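# Lift the latched case, open latch and lid, hold level

## Task

Lift the latched case and keep holding it. At the end its latch lever must be rotated open by more than half its travel, its lid must be kept wide open, and the case must be level and held high above the table.

## Robot and tools

Robot: two arms, left_arm and right_arm, each ending in a five-finger hand (right_arm has a right hand, left_arm a mirrored left hand). Bases in the scene frame: left_arm at (+0.022, +0.355, +0.038) m, right_arm at (+0.023, -0.266, +0.015) m, both almost unrotated. A post stands on the floor behind the arms; anything that ends up off the table counts as a failure.

Scene frame: origin at table-top height, halfway between the nominal bases; +x reaches out over the table, +z is up, +y is toward left_arm. Camera image sides do not match arm names. Reported positions and orientations can be a few cm off, more at long reach.

Hand point: a point fixed to the palm, 0.15 m from the wrist mount along the fingers and 0.05 m in front of the palm. Its +z runs along straight fingers, +y leaves the palm face, and +x runs across the palm away from the thumb on the right hand (toward the thumb on the left hand). Straight fingers extend 0.06-0.07 m past the point and sit 0.06 m behind it along -y. A rigid bracket on the little-finger side of the wrist can collide with things.

Row layout (shared by execute_actions and move): one flat list of 28 numbers, each in [-1, 1], always covering both arms. Order: left arm dx, dy, dz, rx, ry, rz; left hand little, ring, middle, index, thumb_bend, thumb_turn, force_limit, speed; then the same 14 for the right arm and hand. The six pose numbers are an offset, not a pose: measured from that arm's current Hand target, along that Hand target's own axes. 1.0 equals 0.6 m for dx/dy/dz, 180 degrees for rx/ry/rz (a single rotation vector). Sending all six as 0 asks nothing new of that arm. Every row in one action counts from the same starting Hand target, so repeating an offset in a later call moves further. The controller limits each commanded turn to 40 degrees from the measured orientation.

Hand numbers: each finger target is +1 straight/open to -1 curled/closed; thumb_bend +1 straight to -1 fully bent; thumb_turn +1 beside the palm to -1 opposite the fingers. force_limit maps -1 to about 0 N and +1 to 10 N at the fingertip (15 N for thumb motors). speed rises from near zero at -1 to full at +0.48 and stays full above; use about -0.94 or lower for a gentle grip. A hand has no 'no change' value: to keep it as is, resend the eight numbers last executed for it (or, if none yet, its hand_measured plus hand_force_limit and hand_speed). With the thumb turned in front, the hand wraps objects roughly 0.035-0.065 m thick, or a handle down to about 0.025 m. To tighten, raise force_limit and send a target more closed than hand_measured; to loosen, send one more open.

execute_actions(actions, cameras): actions is a list of up to 15 rows per action, each row one 1/30 s step; a short list repeats its last row to fill 15 steps. Empty actions returns camera images. cameras: list of names (cam_high, cam_left_wrist, cam_right_wrist), ["all"], or [].

move(target, speed, blend, blocking, cameras): straight-line path of each hand point toward one row, or a list of up to 15 rows, all offsets counted from the same starting Hand targets. speed in m/s (0.002 to 4.3, default 0.25; turning rate capped at twice that in rad/s), one value or one per target. blend in m rounds corners of a list; 0 stops at each. Total path time is capped at 10 s. Paths do not avoid obstacles or the other arm; faster moves lag and hit harder. blocking=false returns early while the move keeps running. Result adds a move: line, e.g. done, off_target, moving, held or fault, with limits=paced (pose clipped) or limits=held (steps withheld).

wait(seconds): lets time pass (0-3600 s) without new commands. stop: brakes a running move. zoom_image(camera, region [x0,y0,x1,y1], max 504x504 px) enlarges part of the latest image. show_instructions shows the reference pages. finished_scene ends the scene permanently.

Results: end_effector_position (m) and end_effector_quat_wxyz in the scene frame; Hand target is the last commanded pose after clipping, and the base for the next offsets. Arms often rest 1-3 cm (sometimes 5 cm) below target from friction and weight; a later execute_actions call with zero offsets re-requests it, else send the remaining gap. hand_measured, hand_stopped_by (moving, target, force, stalled, fault) and hand_load_n follow the hand-number order; a load near 0 after grasping means the grip was lost. Joint torques are noisy and offset. MOTOR HOT warns of heating; at 100 °C an arm drops for 30-60 s.

Avoid: dropping the case even slightly, releasing moving parts, slamming or hard contact, pressing into unreachable poses, overloading fingers, and any collision or squeeze between the two hands or arms, which can end the scene. To end a push, command back past the hand point. Cameras are 896x504 each.

Each tool is called after ">>>" as name(argument=value, ...), one argument or row to a line, values as JSON.

Reference images:

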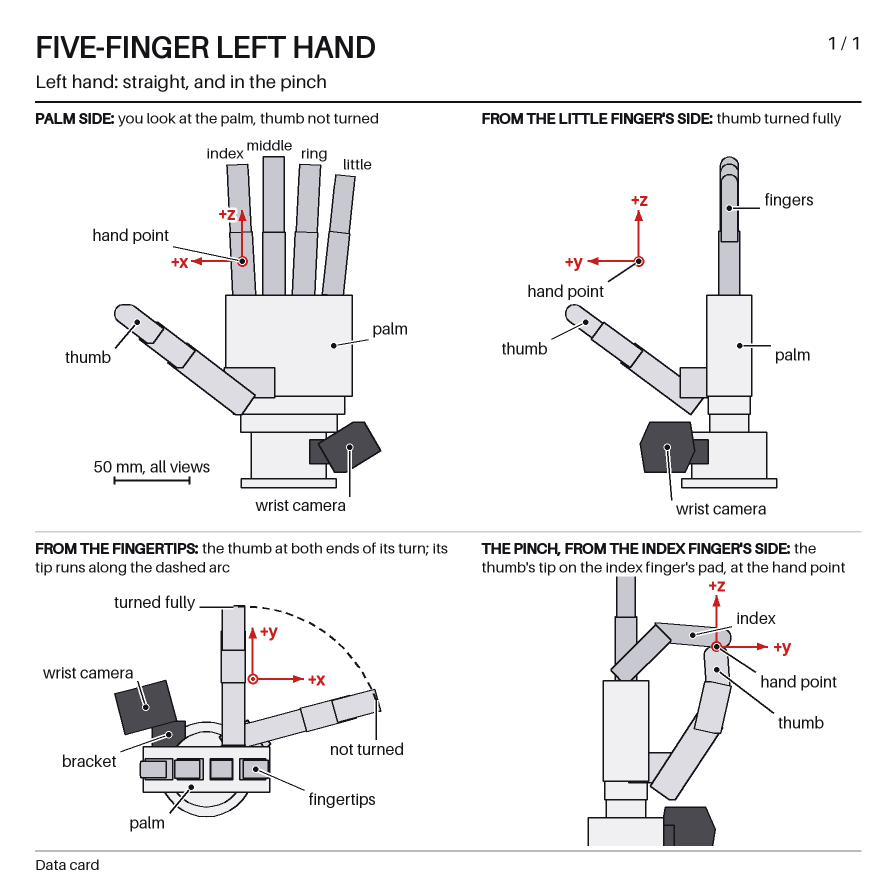

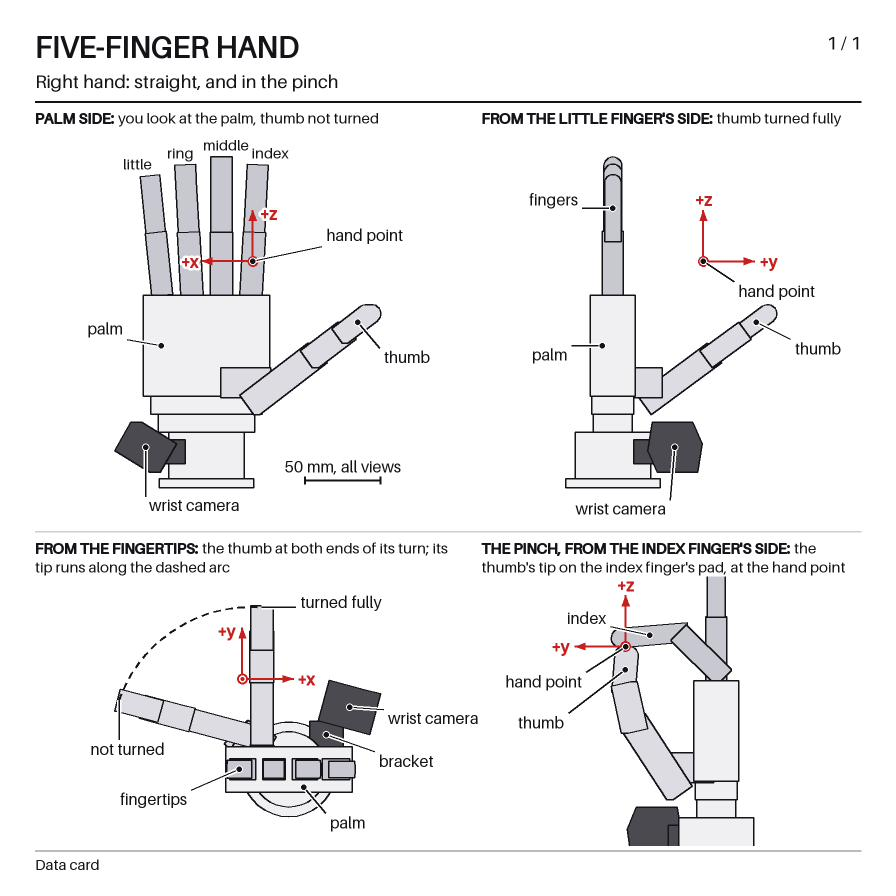

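## Session

>>> execute_actions(
  actions=[],
)

Scene clock: 0.00 s.
left_arm: end_effector_position=(+0.0545, +0.4992, +0.2377) hand_measured=(+1.000, +1.000, +1.000, +1.000, +1.000, +1.000) hand_load_n=(+0.0, +0.0, +0.0, +0.0, +0.0, +0.0) hand_stopped_by=(target, target, target, target, target, target) hand_force_limit=0.00 hand_speed=-0.80 end_effector_quat_wxyz=(-0.083, +0.978, -0.154, +0.113) | right_arm: end_effector_position=(+0.5685, +0.2395, +0.1708) hand_measured=(+1.000, +1.000, +1.000, +1.000, +1.000, +1.000) hand_load_n=(+0.0, +0.0, +0.0, +0.0, +0.0, +0.0) hand_stopped_by=(target, target, target, target, target, target) hand_force_limit=0.00 hand_speed=-0.80 end_effector_quat_wxyz=(+0.242, +0.766, +0.312, +0.507)
Joint positions: left_arm=[1.713 0.778 0.832 -1.531 0.265 0.446] | right_arm=[1.029 2.131 1.689 -0.251 0.958 -1.807]
Joint velocities: within noise
Joint torques (N m): no reading
Heat: left arm: hottest shoulder 31 °C; right arm: hottest waist 32 °C.
Hand target: left_arm +0.0537, +0.5050, +0.2456; -0.095, +0.977, -0.156, +0.109 | right_arm +0.5715, +0.2444, +0.1834; +0.235, +0.765, +0.304, +0.517

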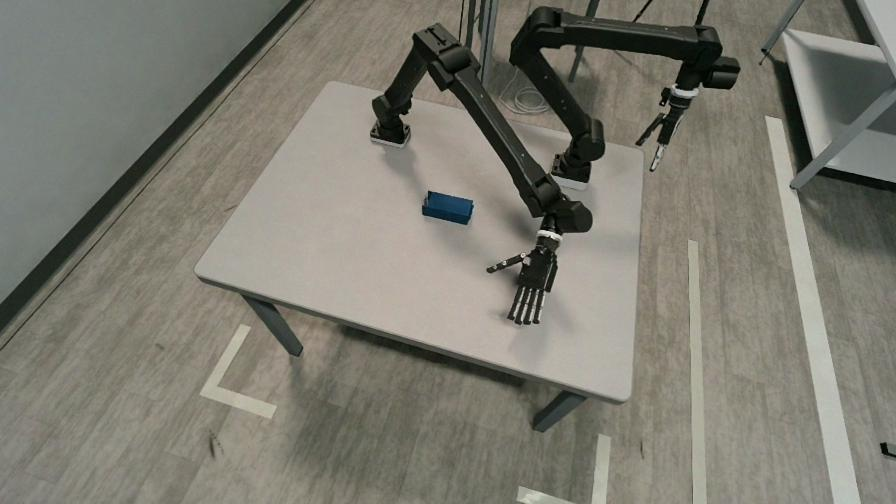

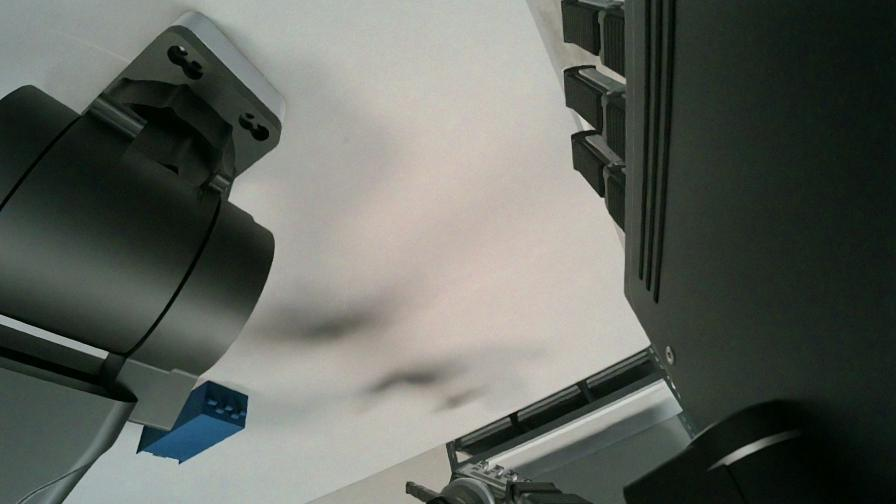

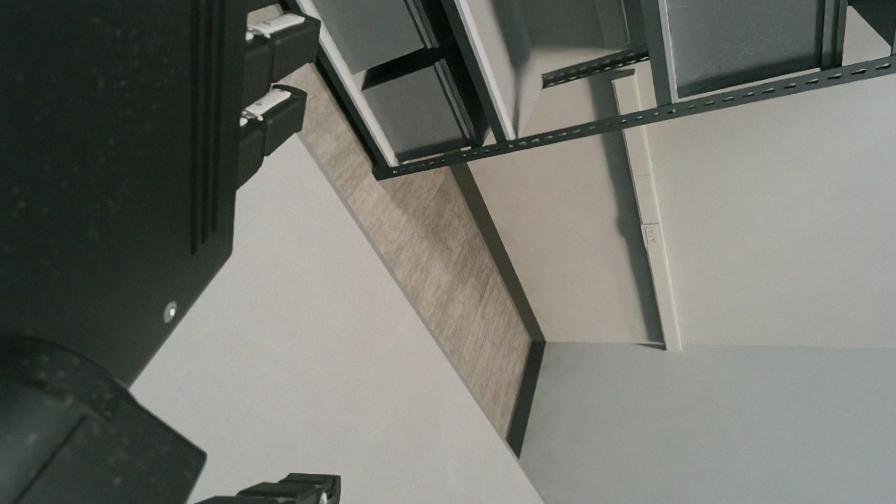

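>>> zoom_image(
  camera="cam_high",
  region=[390, 160, 510, 250],
)

>>> zoom_image(
  camera="cam_left_wrist",
  region=[110, 360, 290, 480],
)

>>> zoom_image(
  camera="cam_high",
  region=[300, 0, 800, 420],
)

Scaled by 4.200 from the camera's image (finer frame: 1280x720).

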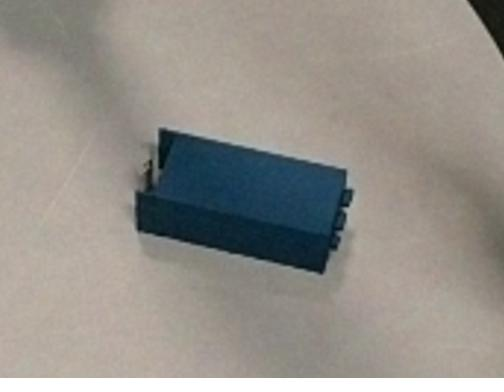

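Scaled by 2.800 from the camera's image (finer frame: 1280x720).

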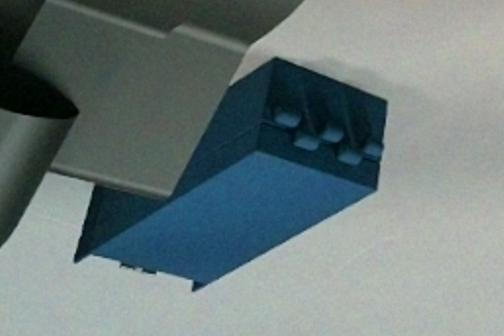

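Scaled by 1.008 from the camera's image (finer frame: 1280x720).

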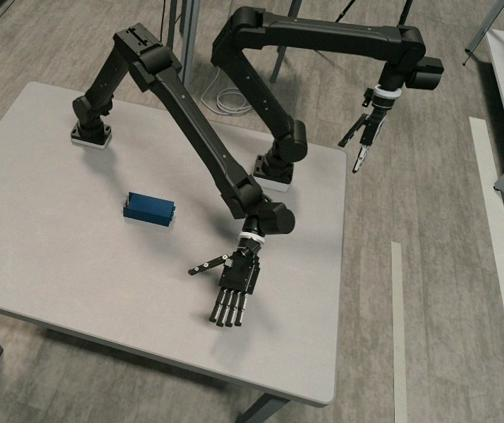

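>>> move(
  target=[
    [0,0,0,0,0,0,1,1,1,1,1,1,0,-0.8,0.1296,0.1348,-0.071,0,0,0,1,1,1,1,1,1,0,-0.8],
    [0,0,0,0,0,0,1,1,1,1,1,1,0,-0.8,-0.4888,0.4797,-0.2948,0.443,-0.223,0.394,1,1,1,1,1,1,0,-0.8],
  ],
  blend=0.05,
  speed=0.25,
  cameras=["all"],
)

Scene clock: 97.07 s.
left_arm: end_effector_position=(+0.0545, +0.4992, +0.2377) hand_measured=(+1.000, +1.000, +1.000, +1.000, +1.000, +1.000) hand_load_n=(+0.0, +0.0, +0.0, +0.0, +0.0, +0.0) hand_stopped_by=(target, target, target, target, target, target) hand_force_limit=0.00 hand_speed=-0.80 end_effector_quat_wxyz=(-0.083, +0.978, -0.154, +0.113) | right_arm: end_effector_position=(+0.3804, -0.1565, +0.2419) hand_measured=(+1.000, +1.000, +1.000, +1.000, +1.000, +1.000) hand_load_n=(+0.0, +0.0, +0.0, +0.0, +0.0, -0.5) hand_stopped_by=(target, target, target, target, target, target) hand_force_limit=0.00 hand_speed=-0.80 end_effector_quat_wxyz=(-0.500, +0.866, -0.007, -0.009)
Joint positions: left_arm=[1.713 0.778 0.832 -1.531 0.265 0.446] | right_arm=[-0.058 1.404 1.228 -1.533 -1.041 -1.705]
Joint torques (N m): left_arm=[0.15 -0.09 9.05 0.83 0.41 0.03] | right_arm=[-0.62 -7.12 10.04 -0.84 -0.86 -0.12]
Heat: left arm: hottest elbow 41 °C; right arm: hottest elbow 37 °C.
Hand target: left_arm +0.0537, +0.5050, +0.2456; -0.095, +0.977, -0.156, +0.109 | right_arm +0.3880, -0.1581, +0.2499; -0.501, +0.866, +0.001, +0.000
Off the commanded pose: left_arm 0.010 m, 1 deg | right_arm 0.011 m, 1 deg.
move: off_target (right_arm)
cam_right_wrist: T_world_to_cam=[[0.26377, -0.47252, -0.84093, 0.03115], [-0.79943, -0.59492, 0.08353, 0.18322], [-0.53975, 0.65023, -0.53467, 0.55117]] pos_world=[0.43575, -0.23467, 0.30558]

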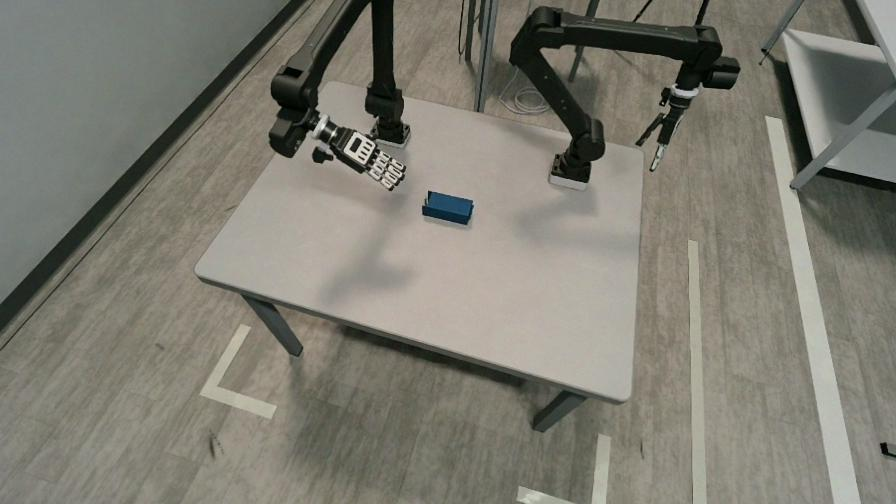

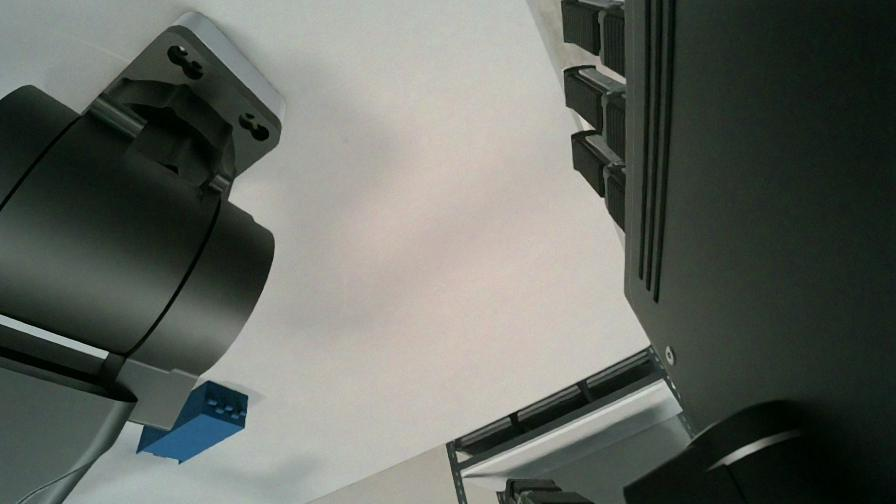

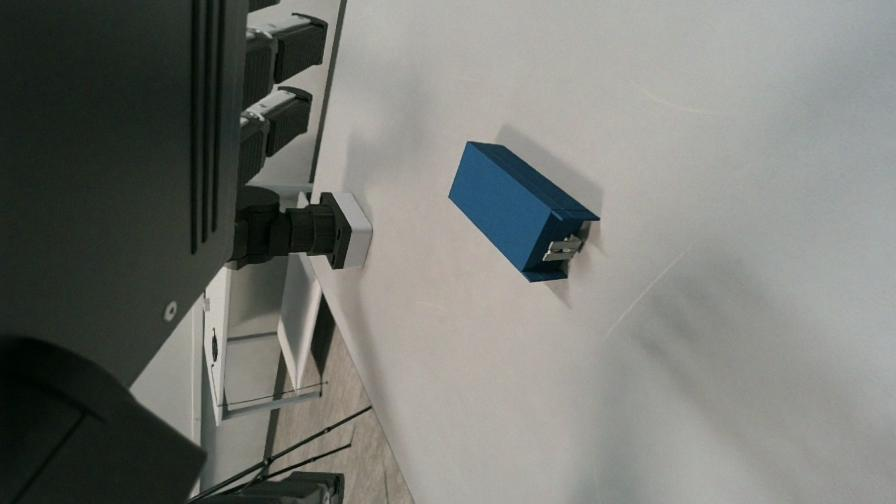

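>>> zoom_image(
  camera="cam_right_wrist",
  region=[430, 120, 630, 310],
)

Scaled by 2.520 from the camera's image (finer frame: 1280x720).

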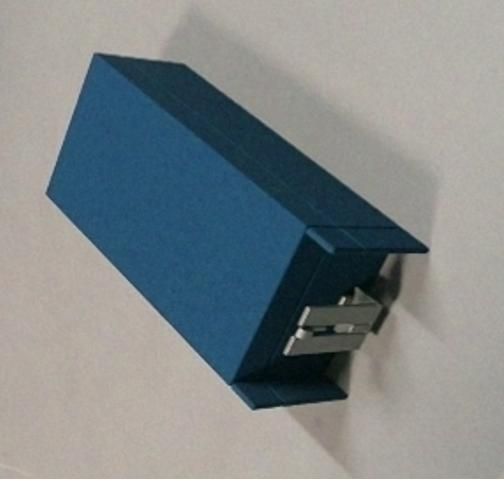

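>>> move(
  target=[0,0,0,0,0,0,1,1,1,1,1,1,0,-0.8,0,0.1793,0.1228,0,0,0,1,1,1,1,1,1,0,-0.8],
  cameras=["cam_right_wrist"],
)

>>> zoom_image(
  camera="cam_right_wrist",
  region=[380, 120, 680, 370],
)

Scene clock: 106.73 s.
left_arm: end_effector_position=(+0.0545, +0.4992, +0.2377) hand_measured=(+1.000, +1.000, +1.000, +1.000, +1.000, +1.000) hand_load_n=(+0.0, +0.0, +0.0, +0.0, +0.0, +0.0) hand_stopped_by=(target, target, target, target, target, target) hand_force_limit=0.00 hand_speed=-0.80 end_effector_quat_wxyz=(-0.083, +0.978, -0.154, +0.113) | right_arm: end_effector_position=(+0.3848, -0.1523, +0.1165) hand_measured=(+1.000, +1.000, +1.000, +1.000, +1.000, +1.000) hand_load_n=(+0.0, +0.0, +0.0, +0.0, +0.0, +0.0) hand_stopped_by=(target, target, target, target, target, target) hand_force_limit=0.00 hand_speed=-0.80 end_effector_quat_wxyz=(-0.501, +0.866, -0.004, -0.004)
Joint positions: left_arm=[1.713 0.778 0.832 -1.531 0.265 0.446] | right_arm=[-0.048 1.52 1.003 -1.163 -1.045 -1.685]
Joint torques (N m): left_arm=[-0.03 -0.03 9.01 0.88 0.4 0.01] | right_arm=[0.56 -8.47 7.21 0.13 -0.81 0.12]
Heat: left arm: hottest elbow 41 °C; right arm: hottest elbow 37 °C.
Hand target: left_arm +0.0537, +0.5050, +0.2456; -0.095, +0.977, -0.156, +0.109 | right_arm +0.3882, -0.1480, +0.1199; -0.500, +0.866, +0.001, +0.000
Off the commanded pose: left_arm 0.010 m, 1 deg | right_arm 0.006 m, 1 deg.
move: done
cam_right_wrist: T_world_to_cam=[[0.2735, -0.47066, -0.83886, -0.07728], [-0.80033, -0.5951, 0.07295, 0.20125], [-0.53354, 0.65141, -0.53944, 0.48213]] pos_world=[0.43944, -0.23067, 0.18057]

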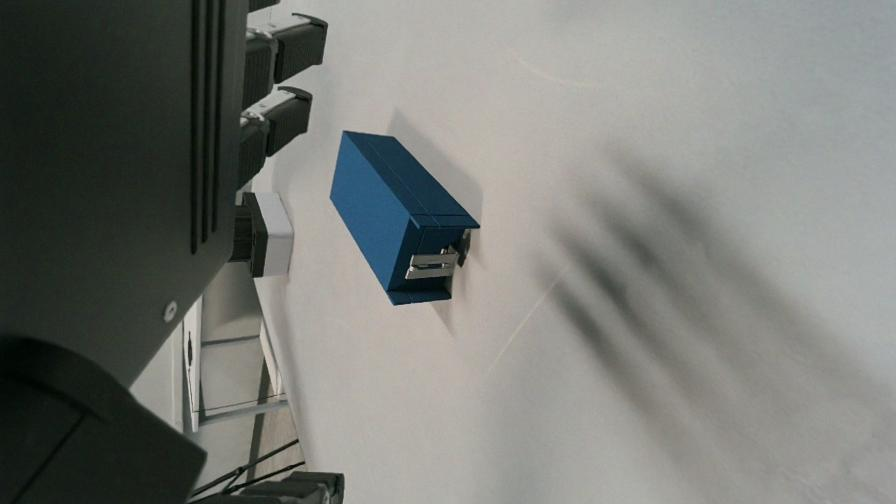

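Scaled by 1.680 from the camera's image (finer frame: 1280x720).

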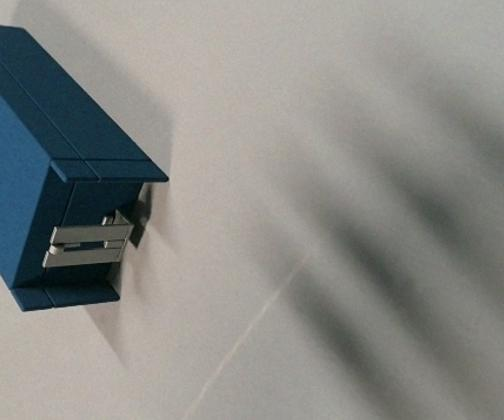

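>>> move(
  target=[0,0,0,0,0,0,1,1,1,1,1,1,0,-0.8,-0.0717,0.02,0.075,0,0,0,1,1,1,1,1,1,0,-0.8],
  cameras=["cam_right_wrist"],
)

>>> zoom_image(
  camera="cam_right_wrist",
  region=[330, 120, 630, 370],
)

Scene clock: 115.63 s.
left_arm: end_effector_position=(+0.0545, +0.4992, +0.2377) hand_measured=(+1.000, +1.000, +1.000, +1.000, +1.000, +1.000) hand_load_n=(+0.0, +0.0, +0.0, +0.0, +0.0, +0.0) hand_stopped_by=(target, target, target, target, target, target) hand_force_limit=0.00 hand_speed=-0.80 end_effector_quat_wxyz=(-0.083, +0.978, -0.154, +0.113) | right_arm: end_effector_position=(+0.3422, -0.1166, +0.0832) hand_measured=(+1.000, +1.000, +1.000, +1.000, +1.000, +1.000) hand_load_n=(+0.0, +0.0, +0.0, +0.0, +0.0, +0.0) hand_stopped_by=(target, target, target, target, target, target) hand_force_limit=0.00 hand_speed=-0.80 end_effector_quat_wxyz=(-0.501, +0.865, -0.002, -0.007)
Joint positions: left_arm=[1.713 0.778 0.832 -1.531 0.265 0.446] | right_arm=[0.046 1.443 0.814 -0.904 -1.049 -1.51]
Joint torques (N m): left_arm=[0.15 0.09 9.05 0.9 0.38 0.02] | right_arm=[0.21 -7.53 6.58 0.42 -0.68 0.16]
Heat: left arm: hottest elbow 41 °C; right arm: hottest elbow 36 °C.
Hand target: left_arm +0.0537, +0.5050, +0.2456; -0.095, +0.977, -0.156, +0.109 | right_arm +0.3451, -0.1149, +0.0870; -0.501, +0.866, +0.001, +0.000
Off the commanded pose: left_arm 0.010 m, 1 deg | right_arm 0.005 m, 1 deg.
move: done
cam_right_wrist: T_world_to_cam=[[0.27353, -0.46794, -0.84037, -0.07632], [-0.79606, -0.60051, 0.07527, 0.1885], [-0.53987, 0.6484, -0.53677, 0.41974]] pos_world=[0.39754, -0.19467, 0.14698]

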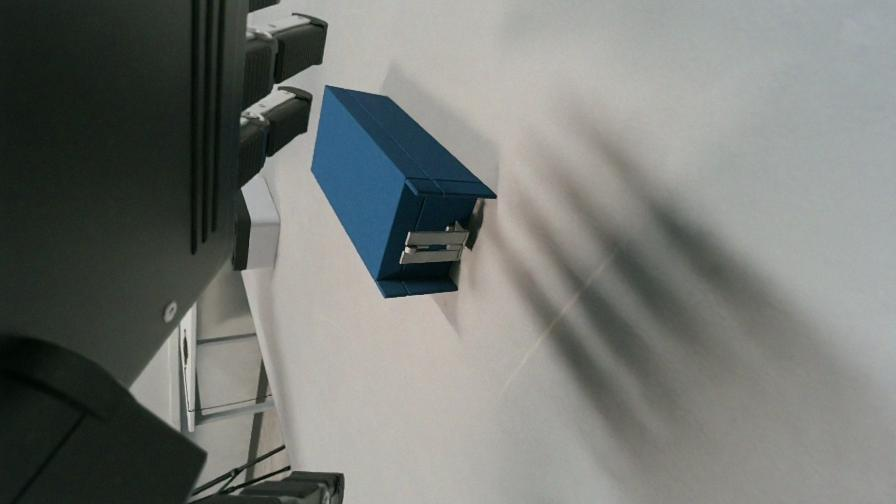

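Scaled by 1.680 from the camera's image (finer frame: 1280x720).

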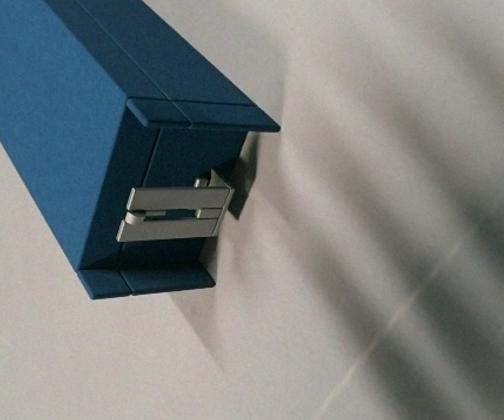

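>>> zoom_image(
  camera="cam_right_wrist",
  region=[370, 170, 510, 310],
)

Scaled by 3.600 from the camera's image (finer frame: 1280x720).

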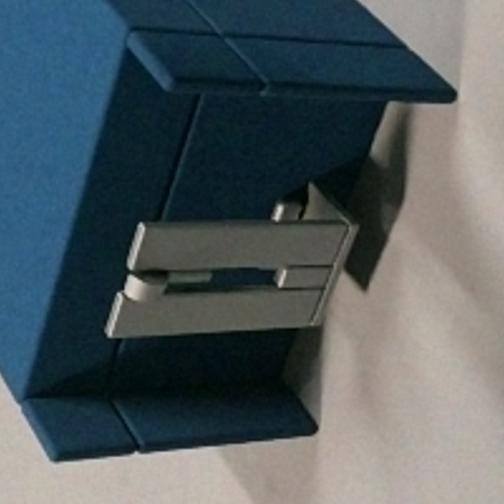

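>>> move(
  target=[0,0,0,0,0,0,1,1,1,1,1,1,0,-0.8,-0.0583,-0.024,0.015,0.1623,0.1737,0.0465,1,1,1,1,1,1,0,-0.8],
  cameras=["cam_high","cam_right_wrist"],
)

>>> zoom_image(
  camera="cam_right_wrist",
  region=[300, 120, 600, 370],
)

Scene clock: 140.00 s.
left_arm: end_effector_position=(+0.0545, +0.4992, +0.2377) hand_measured=(+1.000, +1.000, +1.000, +1.000, +1.000, +1.000) hand_load_n=(+0.0, +0.0, +0.0, +0.0, +0.0, +0.0) hand_stopped_by=(target, target, target, target, target, target) hand_force_limit=0.00 hand_speed=-0.80 end_effector_quat_wxyz=(-0.083, +0.978, -0.154, +0.113) | right_arm: end_effector_position=(+0.3093, -0.0969, +0.0944) hand_measured=(+1.000, +1.000, +1.000, +1.000, +1.000, +1.000) hand_load_n=(+0.0, +0.0, +0.0, +0.0, +0.0, -0.5) hand_stopped_by=(target, target, target, target, target, target) hand_force_limit=0.00 hand_speed=-0.80 end_effector_quat_wxyz=(+0.679, -0.683, +0.189, -0.192)
Joint positions: left_arm=[1.713 0.778 0.832 -1.531 0.265 0.446] | right_arm=[-0.042 1.476 0.127 1.338 -1.079 -0.016]
Joint torques (N m): left_arm=[0.03 -0.09 8.94 0.81 0.39 0.03] | right_arm=[-1.26 -2.2 2.63 1.72 -0.03 0.16]
Heat: left arm: hottest elbow 42 °C; right arm: hottest elbow 36 °C.
Hand target: left_arm +0.0537, +0.5050, +0.2456; -0.095, +0.977, -0.156, +0.109 | right_arm +0.3100, -0.0999, +0.0949; +0.680, -0.679, +0.194, -0.195
Off the commanded pose: left_arm 0.010 m, 1 deg | right_arm 0.003 m, 1 deg.
move: done
cam_right_wrist: T_world_to_cam=[[0.25025, -0.14652, -0.95703, 0.00069], [-0.96801, -0.05669, -0.24444, 0.30939], [-0.01844, 0.98758, -0.15602, 0.23087]] pos_world=[0.30357, -0.21036, 0.11231]

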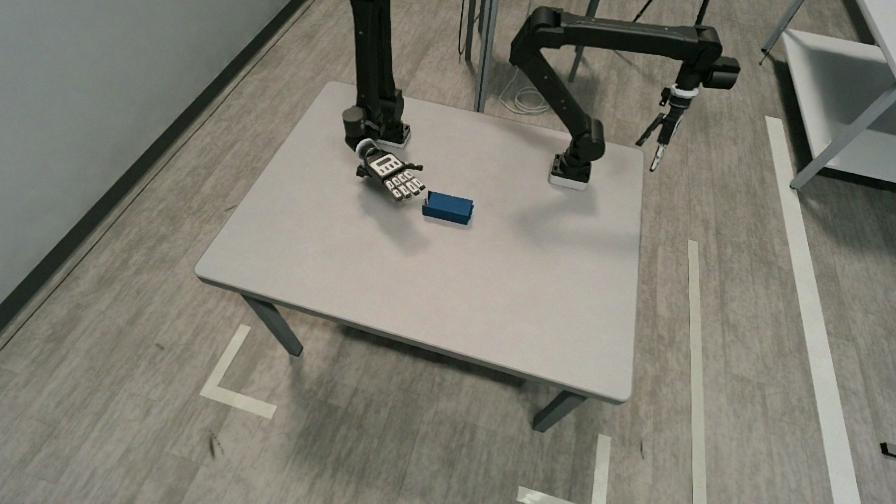

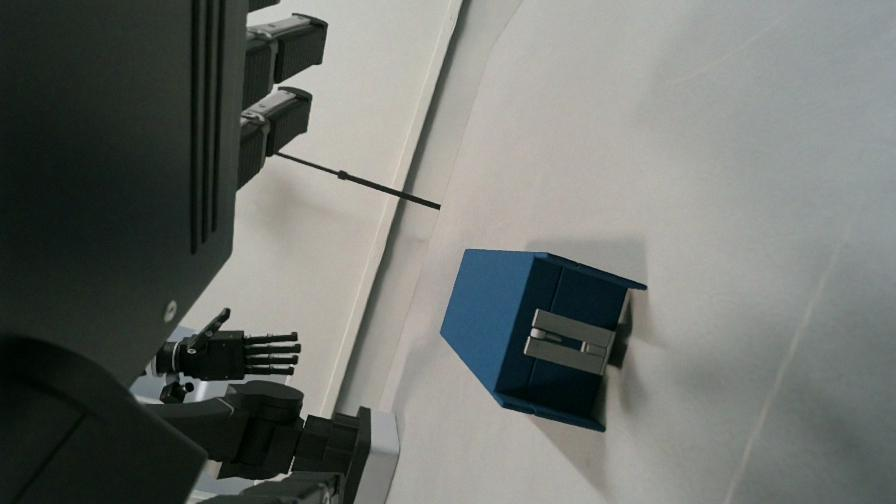

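Scaled by 1.680 from the camera's image (finer frame: 1280x720).

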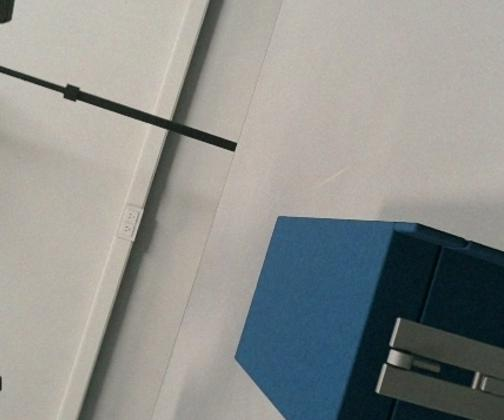

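>>> zoom_image(
  camera="cam_right_wrist",
  region=[490, 240, 660, 440],
)

Scaled by 2.520 from the camera's image (finer frame: 1280x720).

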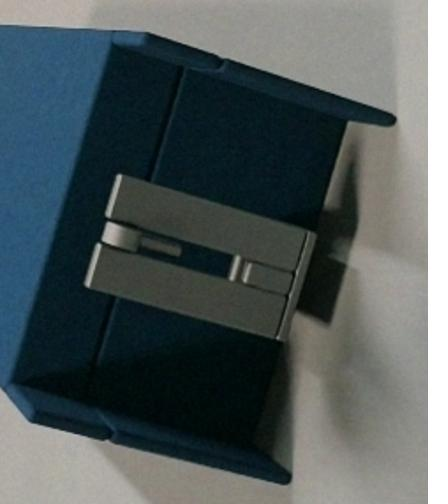

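>>> move(
  target=[0,0,0,0,0,0,1,1,1,1,1,1,0,-0.8,0.0247,-0.04,0.0548,-0.486,-0.140,-0.139,-1,-1,-1,-1,1,1,0.5,0.3],
  cameras=["cam_right_wrist"],
)

>>> zoom_image(
  camera="cam_right_wrist",
  region=[380, 120, 580, 370],
)

Scene clock: 181.90 s.
left_arm: end_effector_position=(+0.0545, +0.4992, +0.2377) hand_measured=(+1.000, +1.000, +1.000, +1.000, +1.000, +1.000) hand_load_n=(+0.0, +0.0, +0.0, +0.0, +0.0, +0.0) hand_stopped_by=(target, target, target, target, target, target) hand_force_limit=0.00 hand_speed=-0.80 end_effector_quat_wxyz=(-0.083, +0.978, -0.154, +0.113) | right_arm: end_effector_position=(+0.3298, -0.0892, +0.1087) hand_measured=(-1.000, -1.000, +1.000, -1.000, +1.000, +1.000) hand_load_n=(+0.0, +0.5, +0.0, +0.0, +0.0, +0.0) hand_stopped_by=(target, target, fault, target, target, target) hand_force_limit=0.50 hand_speed=0.30 end_effector_quat_wxyz=(+0.005, +1.000, -0.009, -0.010)
Joint positions: left_arm=[1.713 0.778 0.832 -1.531 0.265 0.446] | right_arm=[0.622 1.515 1.105 -1.182 -0.004 -0.943]
Joint torques (N m): left_arm=[-0.21 0.03 9.01 0.83 0.36 0.01] | right_arm=[0.26 -8 10.47 -0.62 0.14 -0.1]
Heat: left arm: hottest elbow 42 °C; right arm: hottest elbow 33 °C.
Hand target: left_arm +0.0537, +0.5050, +0.2456; -0.095, +0.977, -0.156, +0.109 | right_arm +0.3400, -0.0799, +0.1189; -0.001, +1.000, +0.001, -0.001
Off the commanded pose: left_arm 0.010 m, 1 deg | right_arm 0.017 m, 2 deg.
move: off_target (right_arm)
cam_right_wrist: T_world_to_cam=[[0.26676, -0.96374, -0.00603, -0.17143], [-0.79229, -0.22285, 0.56799, 0.17208], [-0.54874, -0.14674, -0.82302, 0.37208]] pos_world=[0.38625, -0.07227, 0.20745]

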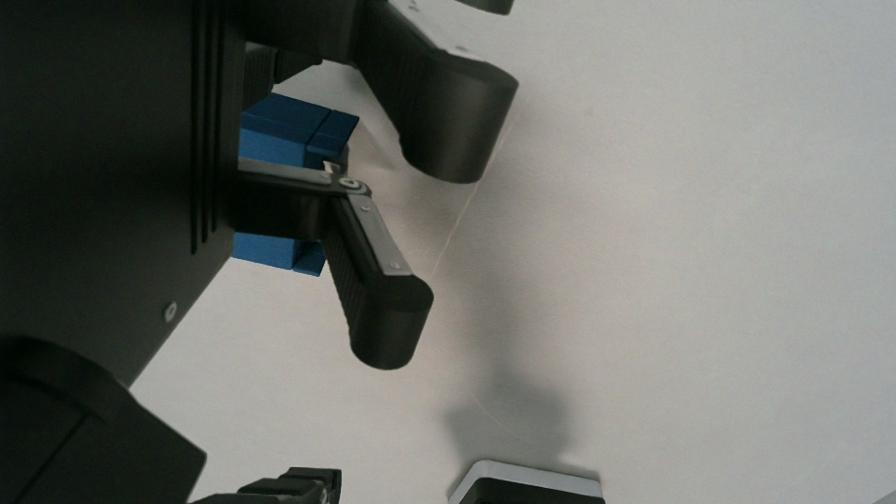

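Scaled by 2.016 from the camera's image (finer frame: 1280x720).

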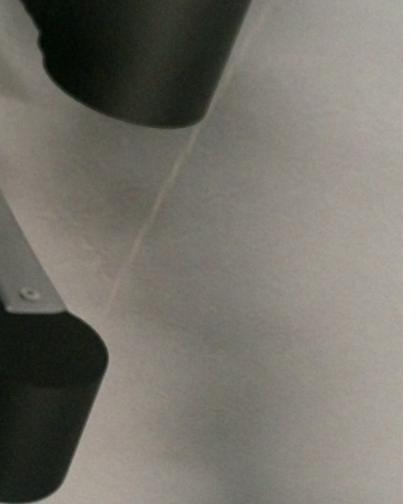

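>>> move(
  target=[
    [0,0,0,0,0,0,-0.9,-0.9,-0.9,-0.9,1,-0.9,0.0,0.3,0,0,0,0,0,0,1,1,1,1,1,1,0.5,0.3],
    [0,0,0,0,0,0,1,1,1,1,0,-0.9,0.0,0.3,0,0,0,0,0,0,1,1,1,1,0,0,0.5,0.3],
  ],
  cameras=["cam_right_wrist"],
)

>>> zoom_image(
  camera="cam_right_wrist",
  region=[230, 70, 430, 300],
)

Scene clock: 192.27 s.
left_arm: end_effector_position=(+0.0545, +0.4992, +0.2377) hand_measured=(+1.000, +1.000, +1.000, +1.000, +0.000, -0.900) hand_load_n=(+0.0, +0.0, +0.0, +0.0, +0.0, +0.0) hand_stopped_by=(target, target, target, target, target, target) hand_force_limit=0.00 hand_speed=0.30 end_effector_quat_wxyz=(-0.083, +0.978, -0.154, +0.113) | right_arm: end_effector_position=(+0.3299, -0.0893, +0.1087) hand_measured=(+1.000, +1.000, +1.000, +1.000, +0.000, +0.000) hand_load_n=(+0.0, +0.0, +0.0, +0.0, +0.0, +0.0) hand_stopped_by=(target, target, fault, target, target, target) hand_force_limit=0.50 hand_speed=0.30 end_effector_quat_wxyz=(+0.005, +1.000, -0.009, -0.010)
Joint positions: left_arm=[1.713 0.778 0.832 -1.531 0.265 0.446] | right_arm=[0.622 1.515 1.105 -1.182 -0.003 -0.943]
Joint torques (N m): left_arm=[-0.03 -0.38 9.02 0.88 0.37 0.03] | right_arm=[0.38 -8.18 10.48 -0.69 0.12 -0.09]
Heat: left arm: hottest elbow 42 °C; right arm: hottest elbow 35 °C.
Hand target: left_arm +0.0537, +0.5050, +0.2456; -0.095, +0.977, -0.156, +0.109 | right_arm +0.3400, -0.0799, +0.1189; -0.001, +1.000, +0.001, -0.001
Off the commanded pose: left_arm 0.010 m, 1 deg | right_arm 0.017 m, 2 deg.
move: done; target 2's new numbers were sent with right_arm's hand 0.017 m and 2 deg from that target
cam_right_wrist: T_world_to_cam=[[0.26677, -0.96374, -0.00562, -0.17152], [-0.79243, -0.22266, 0.56786, 0.17218], [-0.54853, -0.14703, -0.8231, 0.372]] pos_world=[0.38625, -0.07227, 0.20745]

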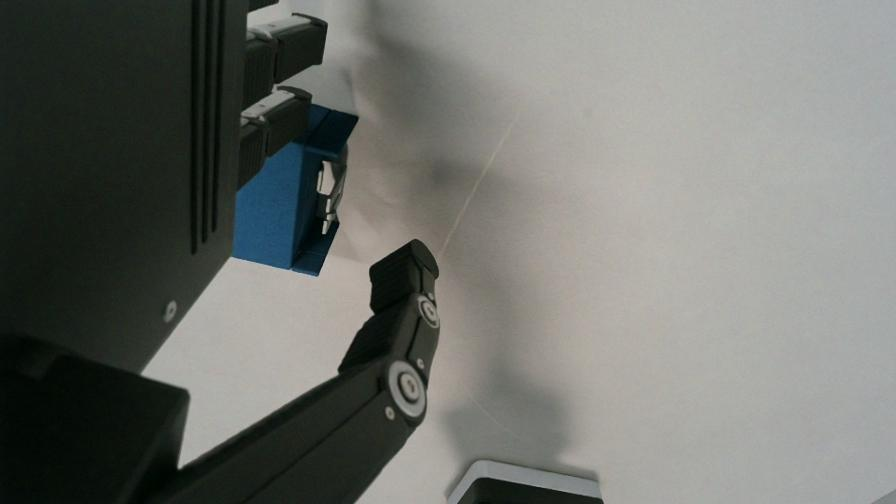

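Scaled by 2.191 from the camera's image (finer frame: 1280x720).

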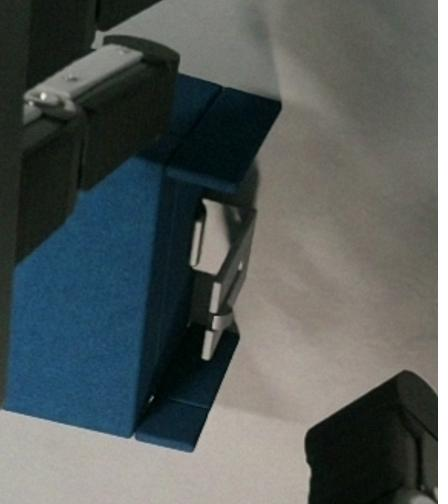

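>>> move(
  target=[
    [0,0,0,0,0,0,1,1,1,1,0,-0.9,0.0,0.3,-0.15,0.45,-0.2167,0,0,0,1,1,1,1,1,1,0.5,0.3],
    [0.6773,0.6603,-0.0295,0.1533,0.1697,0.3647,0.5,0.5,0.5,0.5,1,-1,0.0,0.3,-0.15,0.45,-0.2167,0,0,0,1,1,1,1,1,1,0.5,0.3],
  ],
  blend=0.05,
  speed=0.3,
  cameras=["all"],
)

Scene clock: 346.43 s.
left_arm: end_effector_position=(+0.3047, +0.0132, +0.2263) hand_measured=(+0.500, +0.500, +0.500, +0.500, +1.000, -1.000) hand_load_n=(+0.0, +0.0, +0.0, +0.0, +0.0, +0.0) hand_stopped_by=(target, target, target, target, target, target) hand_force_limit=0.00 hand_speed=0.30 end_effector_quat_wxyz=(-0.316, +0.624, -0.653, +0.291) | right_arm: end_effector_position=(+0.2424, -0.3469, +0.2338) hand_measured=(+1.000, +1.000, +1.000, +1.000, +1.000, +1.000) hand_load_n=(+0.0, +0.0, +0.0, +0.0, +0.0, +0.0) hand_stopped_by=(target, target, fault, target, target, target) hand_force_limit=0.50 hand_speed=0.30 end_effector_quat_wxyz=(+0.000, +1.000, +0.000, -0.015)
Joint positions: left_arm=[-1.079 1.208 0.982 -0.831 -0.761 -0.822] | right_arm=[-0.065 1.008 1.004 -1.597 0.002 -1.647]
Joint torques (N m): left_arm=[0.56 -5.83 11.49 1.18 -0.63 -0.06] | right_arm=[-1.38 -2.26 11.47 -0.65 -0.05 -0.13]
Heat: left arm: hottest elbow 43 °C; right arm: hottest elbow 40 °C.
Hand target: left_arm +0.3138, +0.0002, +0.2505; -0.311, +0.632, -0.639, +0.311 | right_arm +0.2505, -0.3503, +0.2488; -0.001, +1.000, +0.001, -0.001
Off the commanded pose: left_arm 0.029 m, 3 deg | right_arm 0.017 m, 2 deg.
move: off_target (left_arm, right_arm); target 2's new numbers were sent with left_arm's hand 0.029 m and 3 deg from that target; limits=paced
cam_left_wrist: T_world_to_cam=[[0.60829, -0.24917, 0.75359, -0.36077], [-0.54867, -0.81807, 0.17238, 0.13575], [0.57354, -0.51833, -0.63434, 0.08842]] pos_world=[0.24322, 0.06699, 0.30456]
cam_right_wrist: T_world_to_cam=[[0.28266, -0.95904, -0.01863, -0.39495], [-0.78235, -0.24174, 0.57402, -0.0361], [-0.55501, -0.14768, -0.81863, 0.38944]] pos_world=[0.29953, -0.32999, 0.33217]

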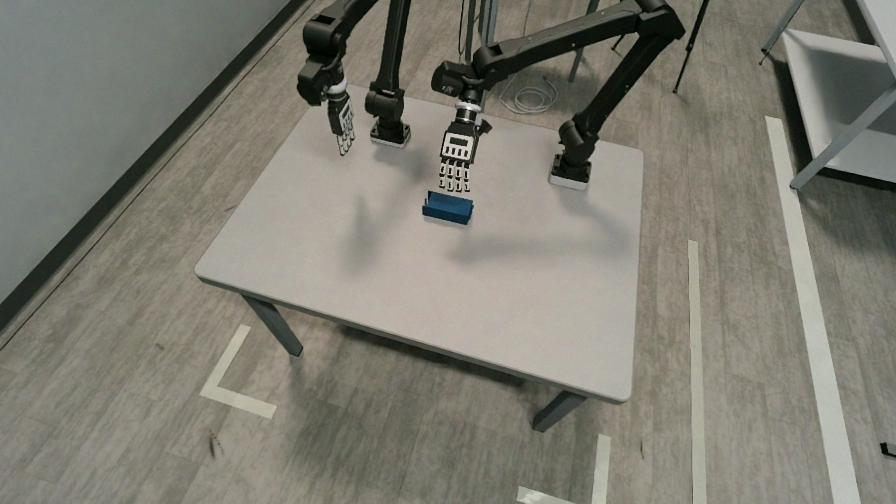

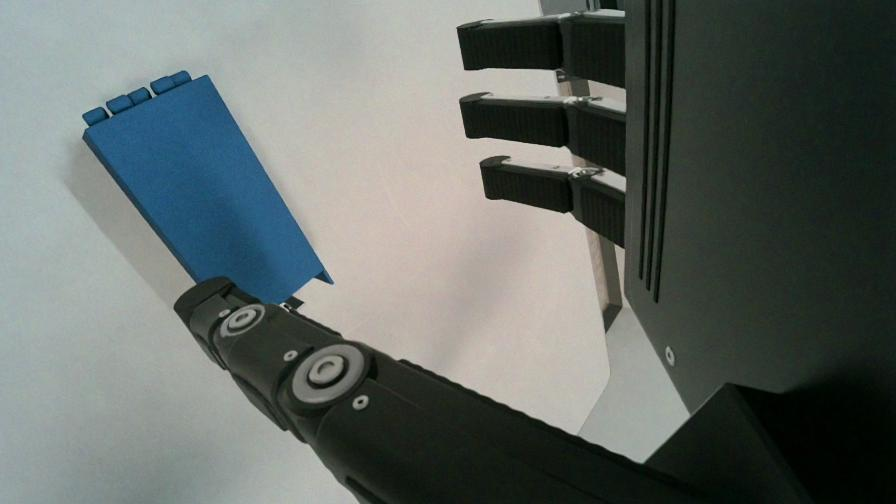

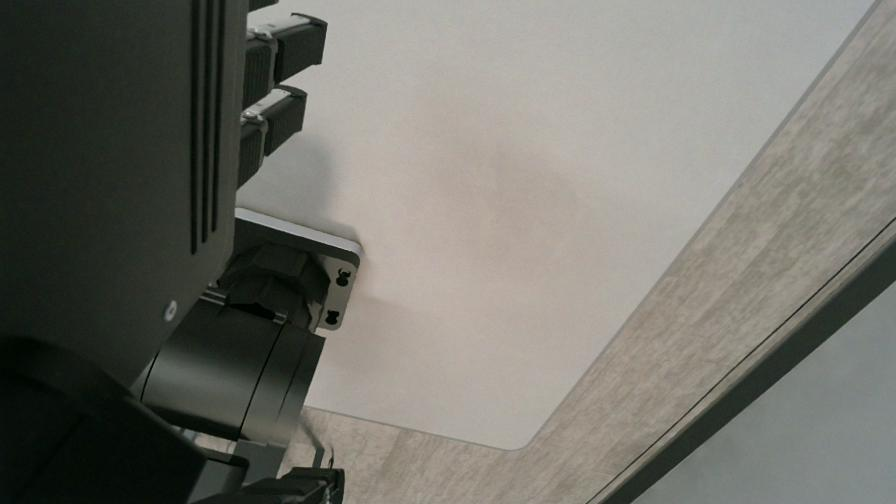

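>>> zoom_image(
  camera="cam_left_wrist",
  region=[60, 50, 360, 330],
)

Scaled by 1.680 from the camera's image (finer frame: 1280x720).

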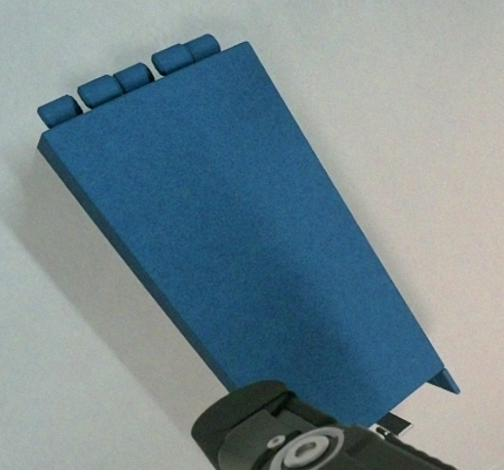

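>>> zoom_image(
  camera="cam_high",
  region=[410, 90, 510, 240],
)

Scaled by 3.360 from the camera's image (finer frame: 1280x720).

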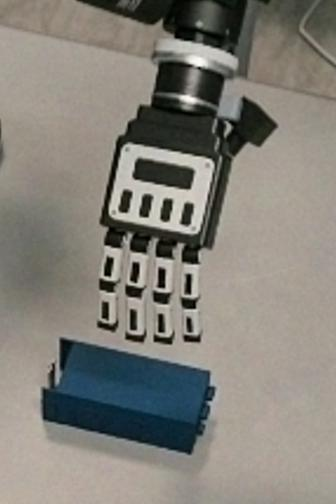

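>>> move(
  target=[0.0633,0.1305,0.1187,0.0032,-0.015,-0.0321,0.5,0.5,0.5,0.5,1,-1,0.0,0.3,0,0,0,0,0,0,1,1,1,1,1,1,0.5,0.3],
  speed=0.15,
  cameras=["cam_high","cam_left_wrist"],
)

>>> zoom_image(
  camera="cam_high",
  region=[410, 90, 510, 240],
)

Scene clock: 405.80 s.
left_arm: end_effector_position=(+0.3224, -0.0326, +0.1431) hand_measured=(+0.500, +0.500, +0.500, +0.500, +1.000, -1.000) hand_load_n=(+0.0, +0.0, +0.0, +0.0, +0.0, +0.0) hand_stopped_by=(target, target, target, target, target, target) hand_force_limit=0.00 hand_speed=0.30 end_effector_quat_wxyz=(-0.317, +0.666, -0.602, +0.306) | right_arm: end_effector_position=(+0.2424, -0.3469, +0.2338) hand_measured=(+1.000, +1.000, +1.000, +1.000, +1.000, +1.000) hand_load_n=(+0.0, +0.0, +0.0, +0.0, +0.0, +0.0) hand_stopped_by=(target, target, fault, target, target, target) hand_force_limit=0.50 hand_speed=0.30 end_effector_quat_wxyz=(+0.000, +1.000, +0.000, -0.015)
Joint positions: left_arm=[-1.11 1.426 0.94 -0.622 -0.817 -1.005] | right_arm=[-0.065 1.008 1.004 -1.597 0.002 -1.647]
Joint torques (N m): left_arm=[-0.67 -8 6.67 1.8 -0.69 -0.1] | right_arm=[-1.55 -2.26 11.41 -0.64 -0.04 -0.12]
Heat: left arm: hottest elbow 48 °C; right arm: hottest elbow 40 °C.
Hand target: left_arm +0.3216, -0.0373, +0.1448; -0.313, +0.669, -0.597, +0.314 | right_arm +0.2505, -0.3503, +0.2488; -0.001, +1.000, +0.001, -0.001
Off the commanded pose: left_arm 0.005 m, 1 deg | right_arm 0.017 m, 2 deg.
move: done
cam_left_wrist: T_world_to_cam=[[0.60809, -0.12456, 0.78403, -0.32049], [-0.46226, -0.85847, 0.22213, 0.08611], [0.6454, -0.4975, -0.57961, -0.02858]] pos_world=[0.25314, 0.01978, 0.21559]

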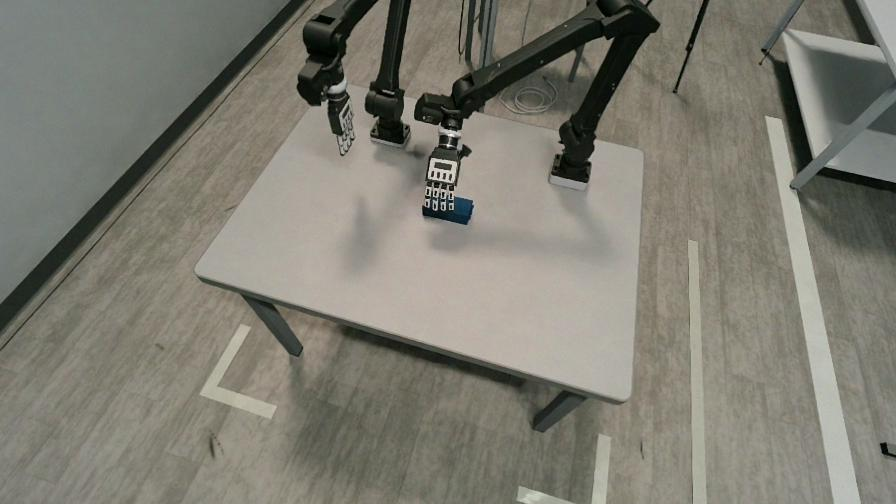

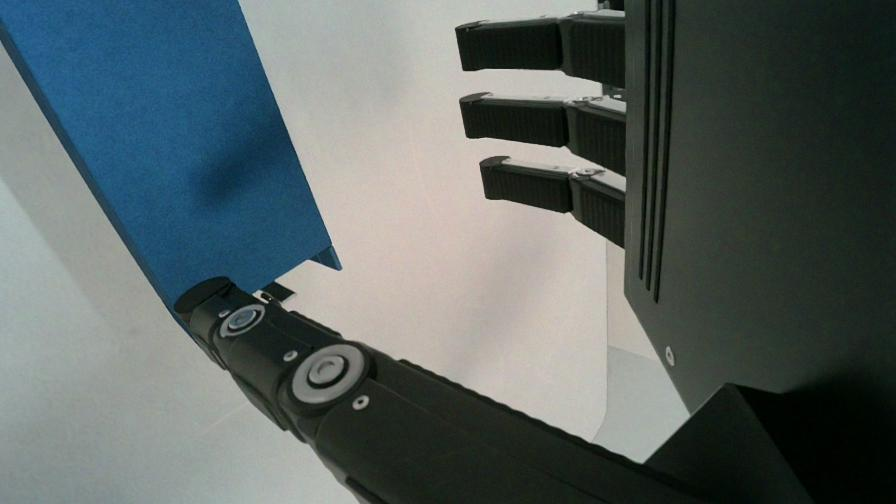

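Scaled by 3.360 from the camera's image (finer frame: 1280x720).

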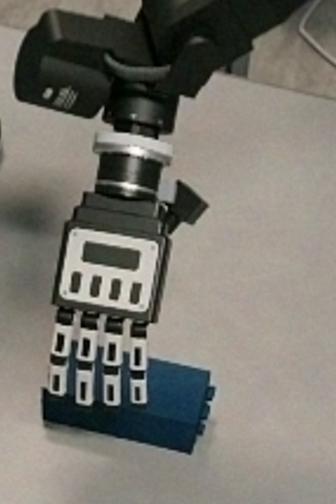

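>>> zoom_image(
  camera="cam_left_wrist",
  region=[0, 0, 360, 340],
)

Scaled by 1.400 from the camera's image (finer frame: 1280x720).

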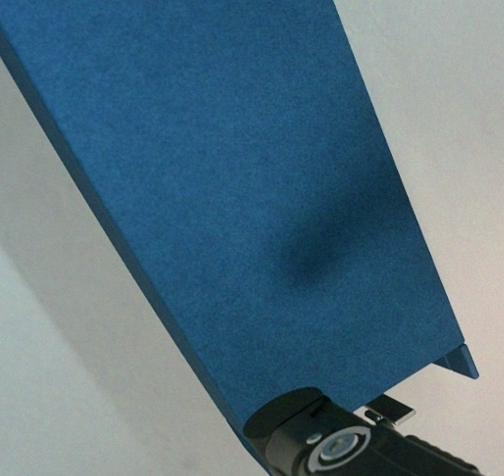

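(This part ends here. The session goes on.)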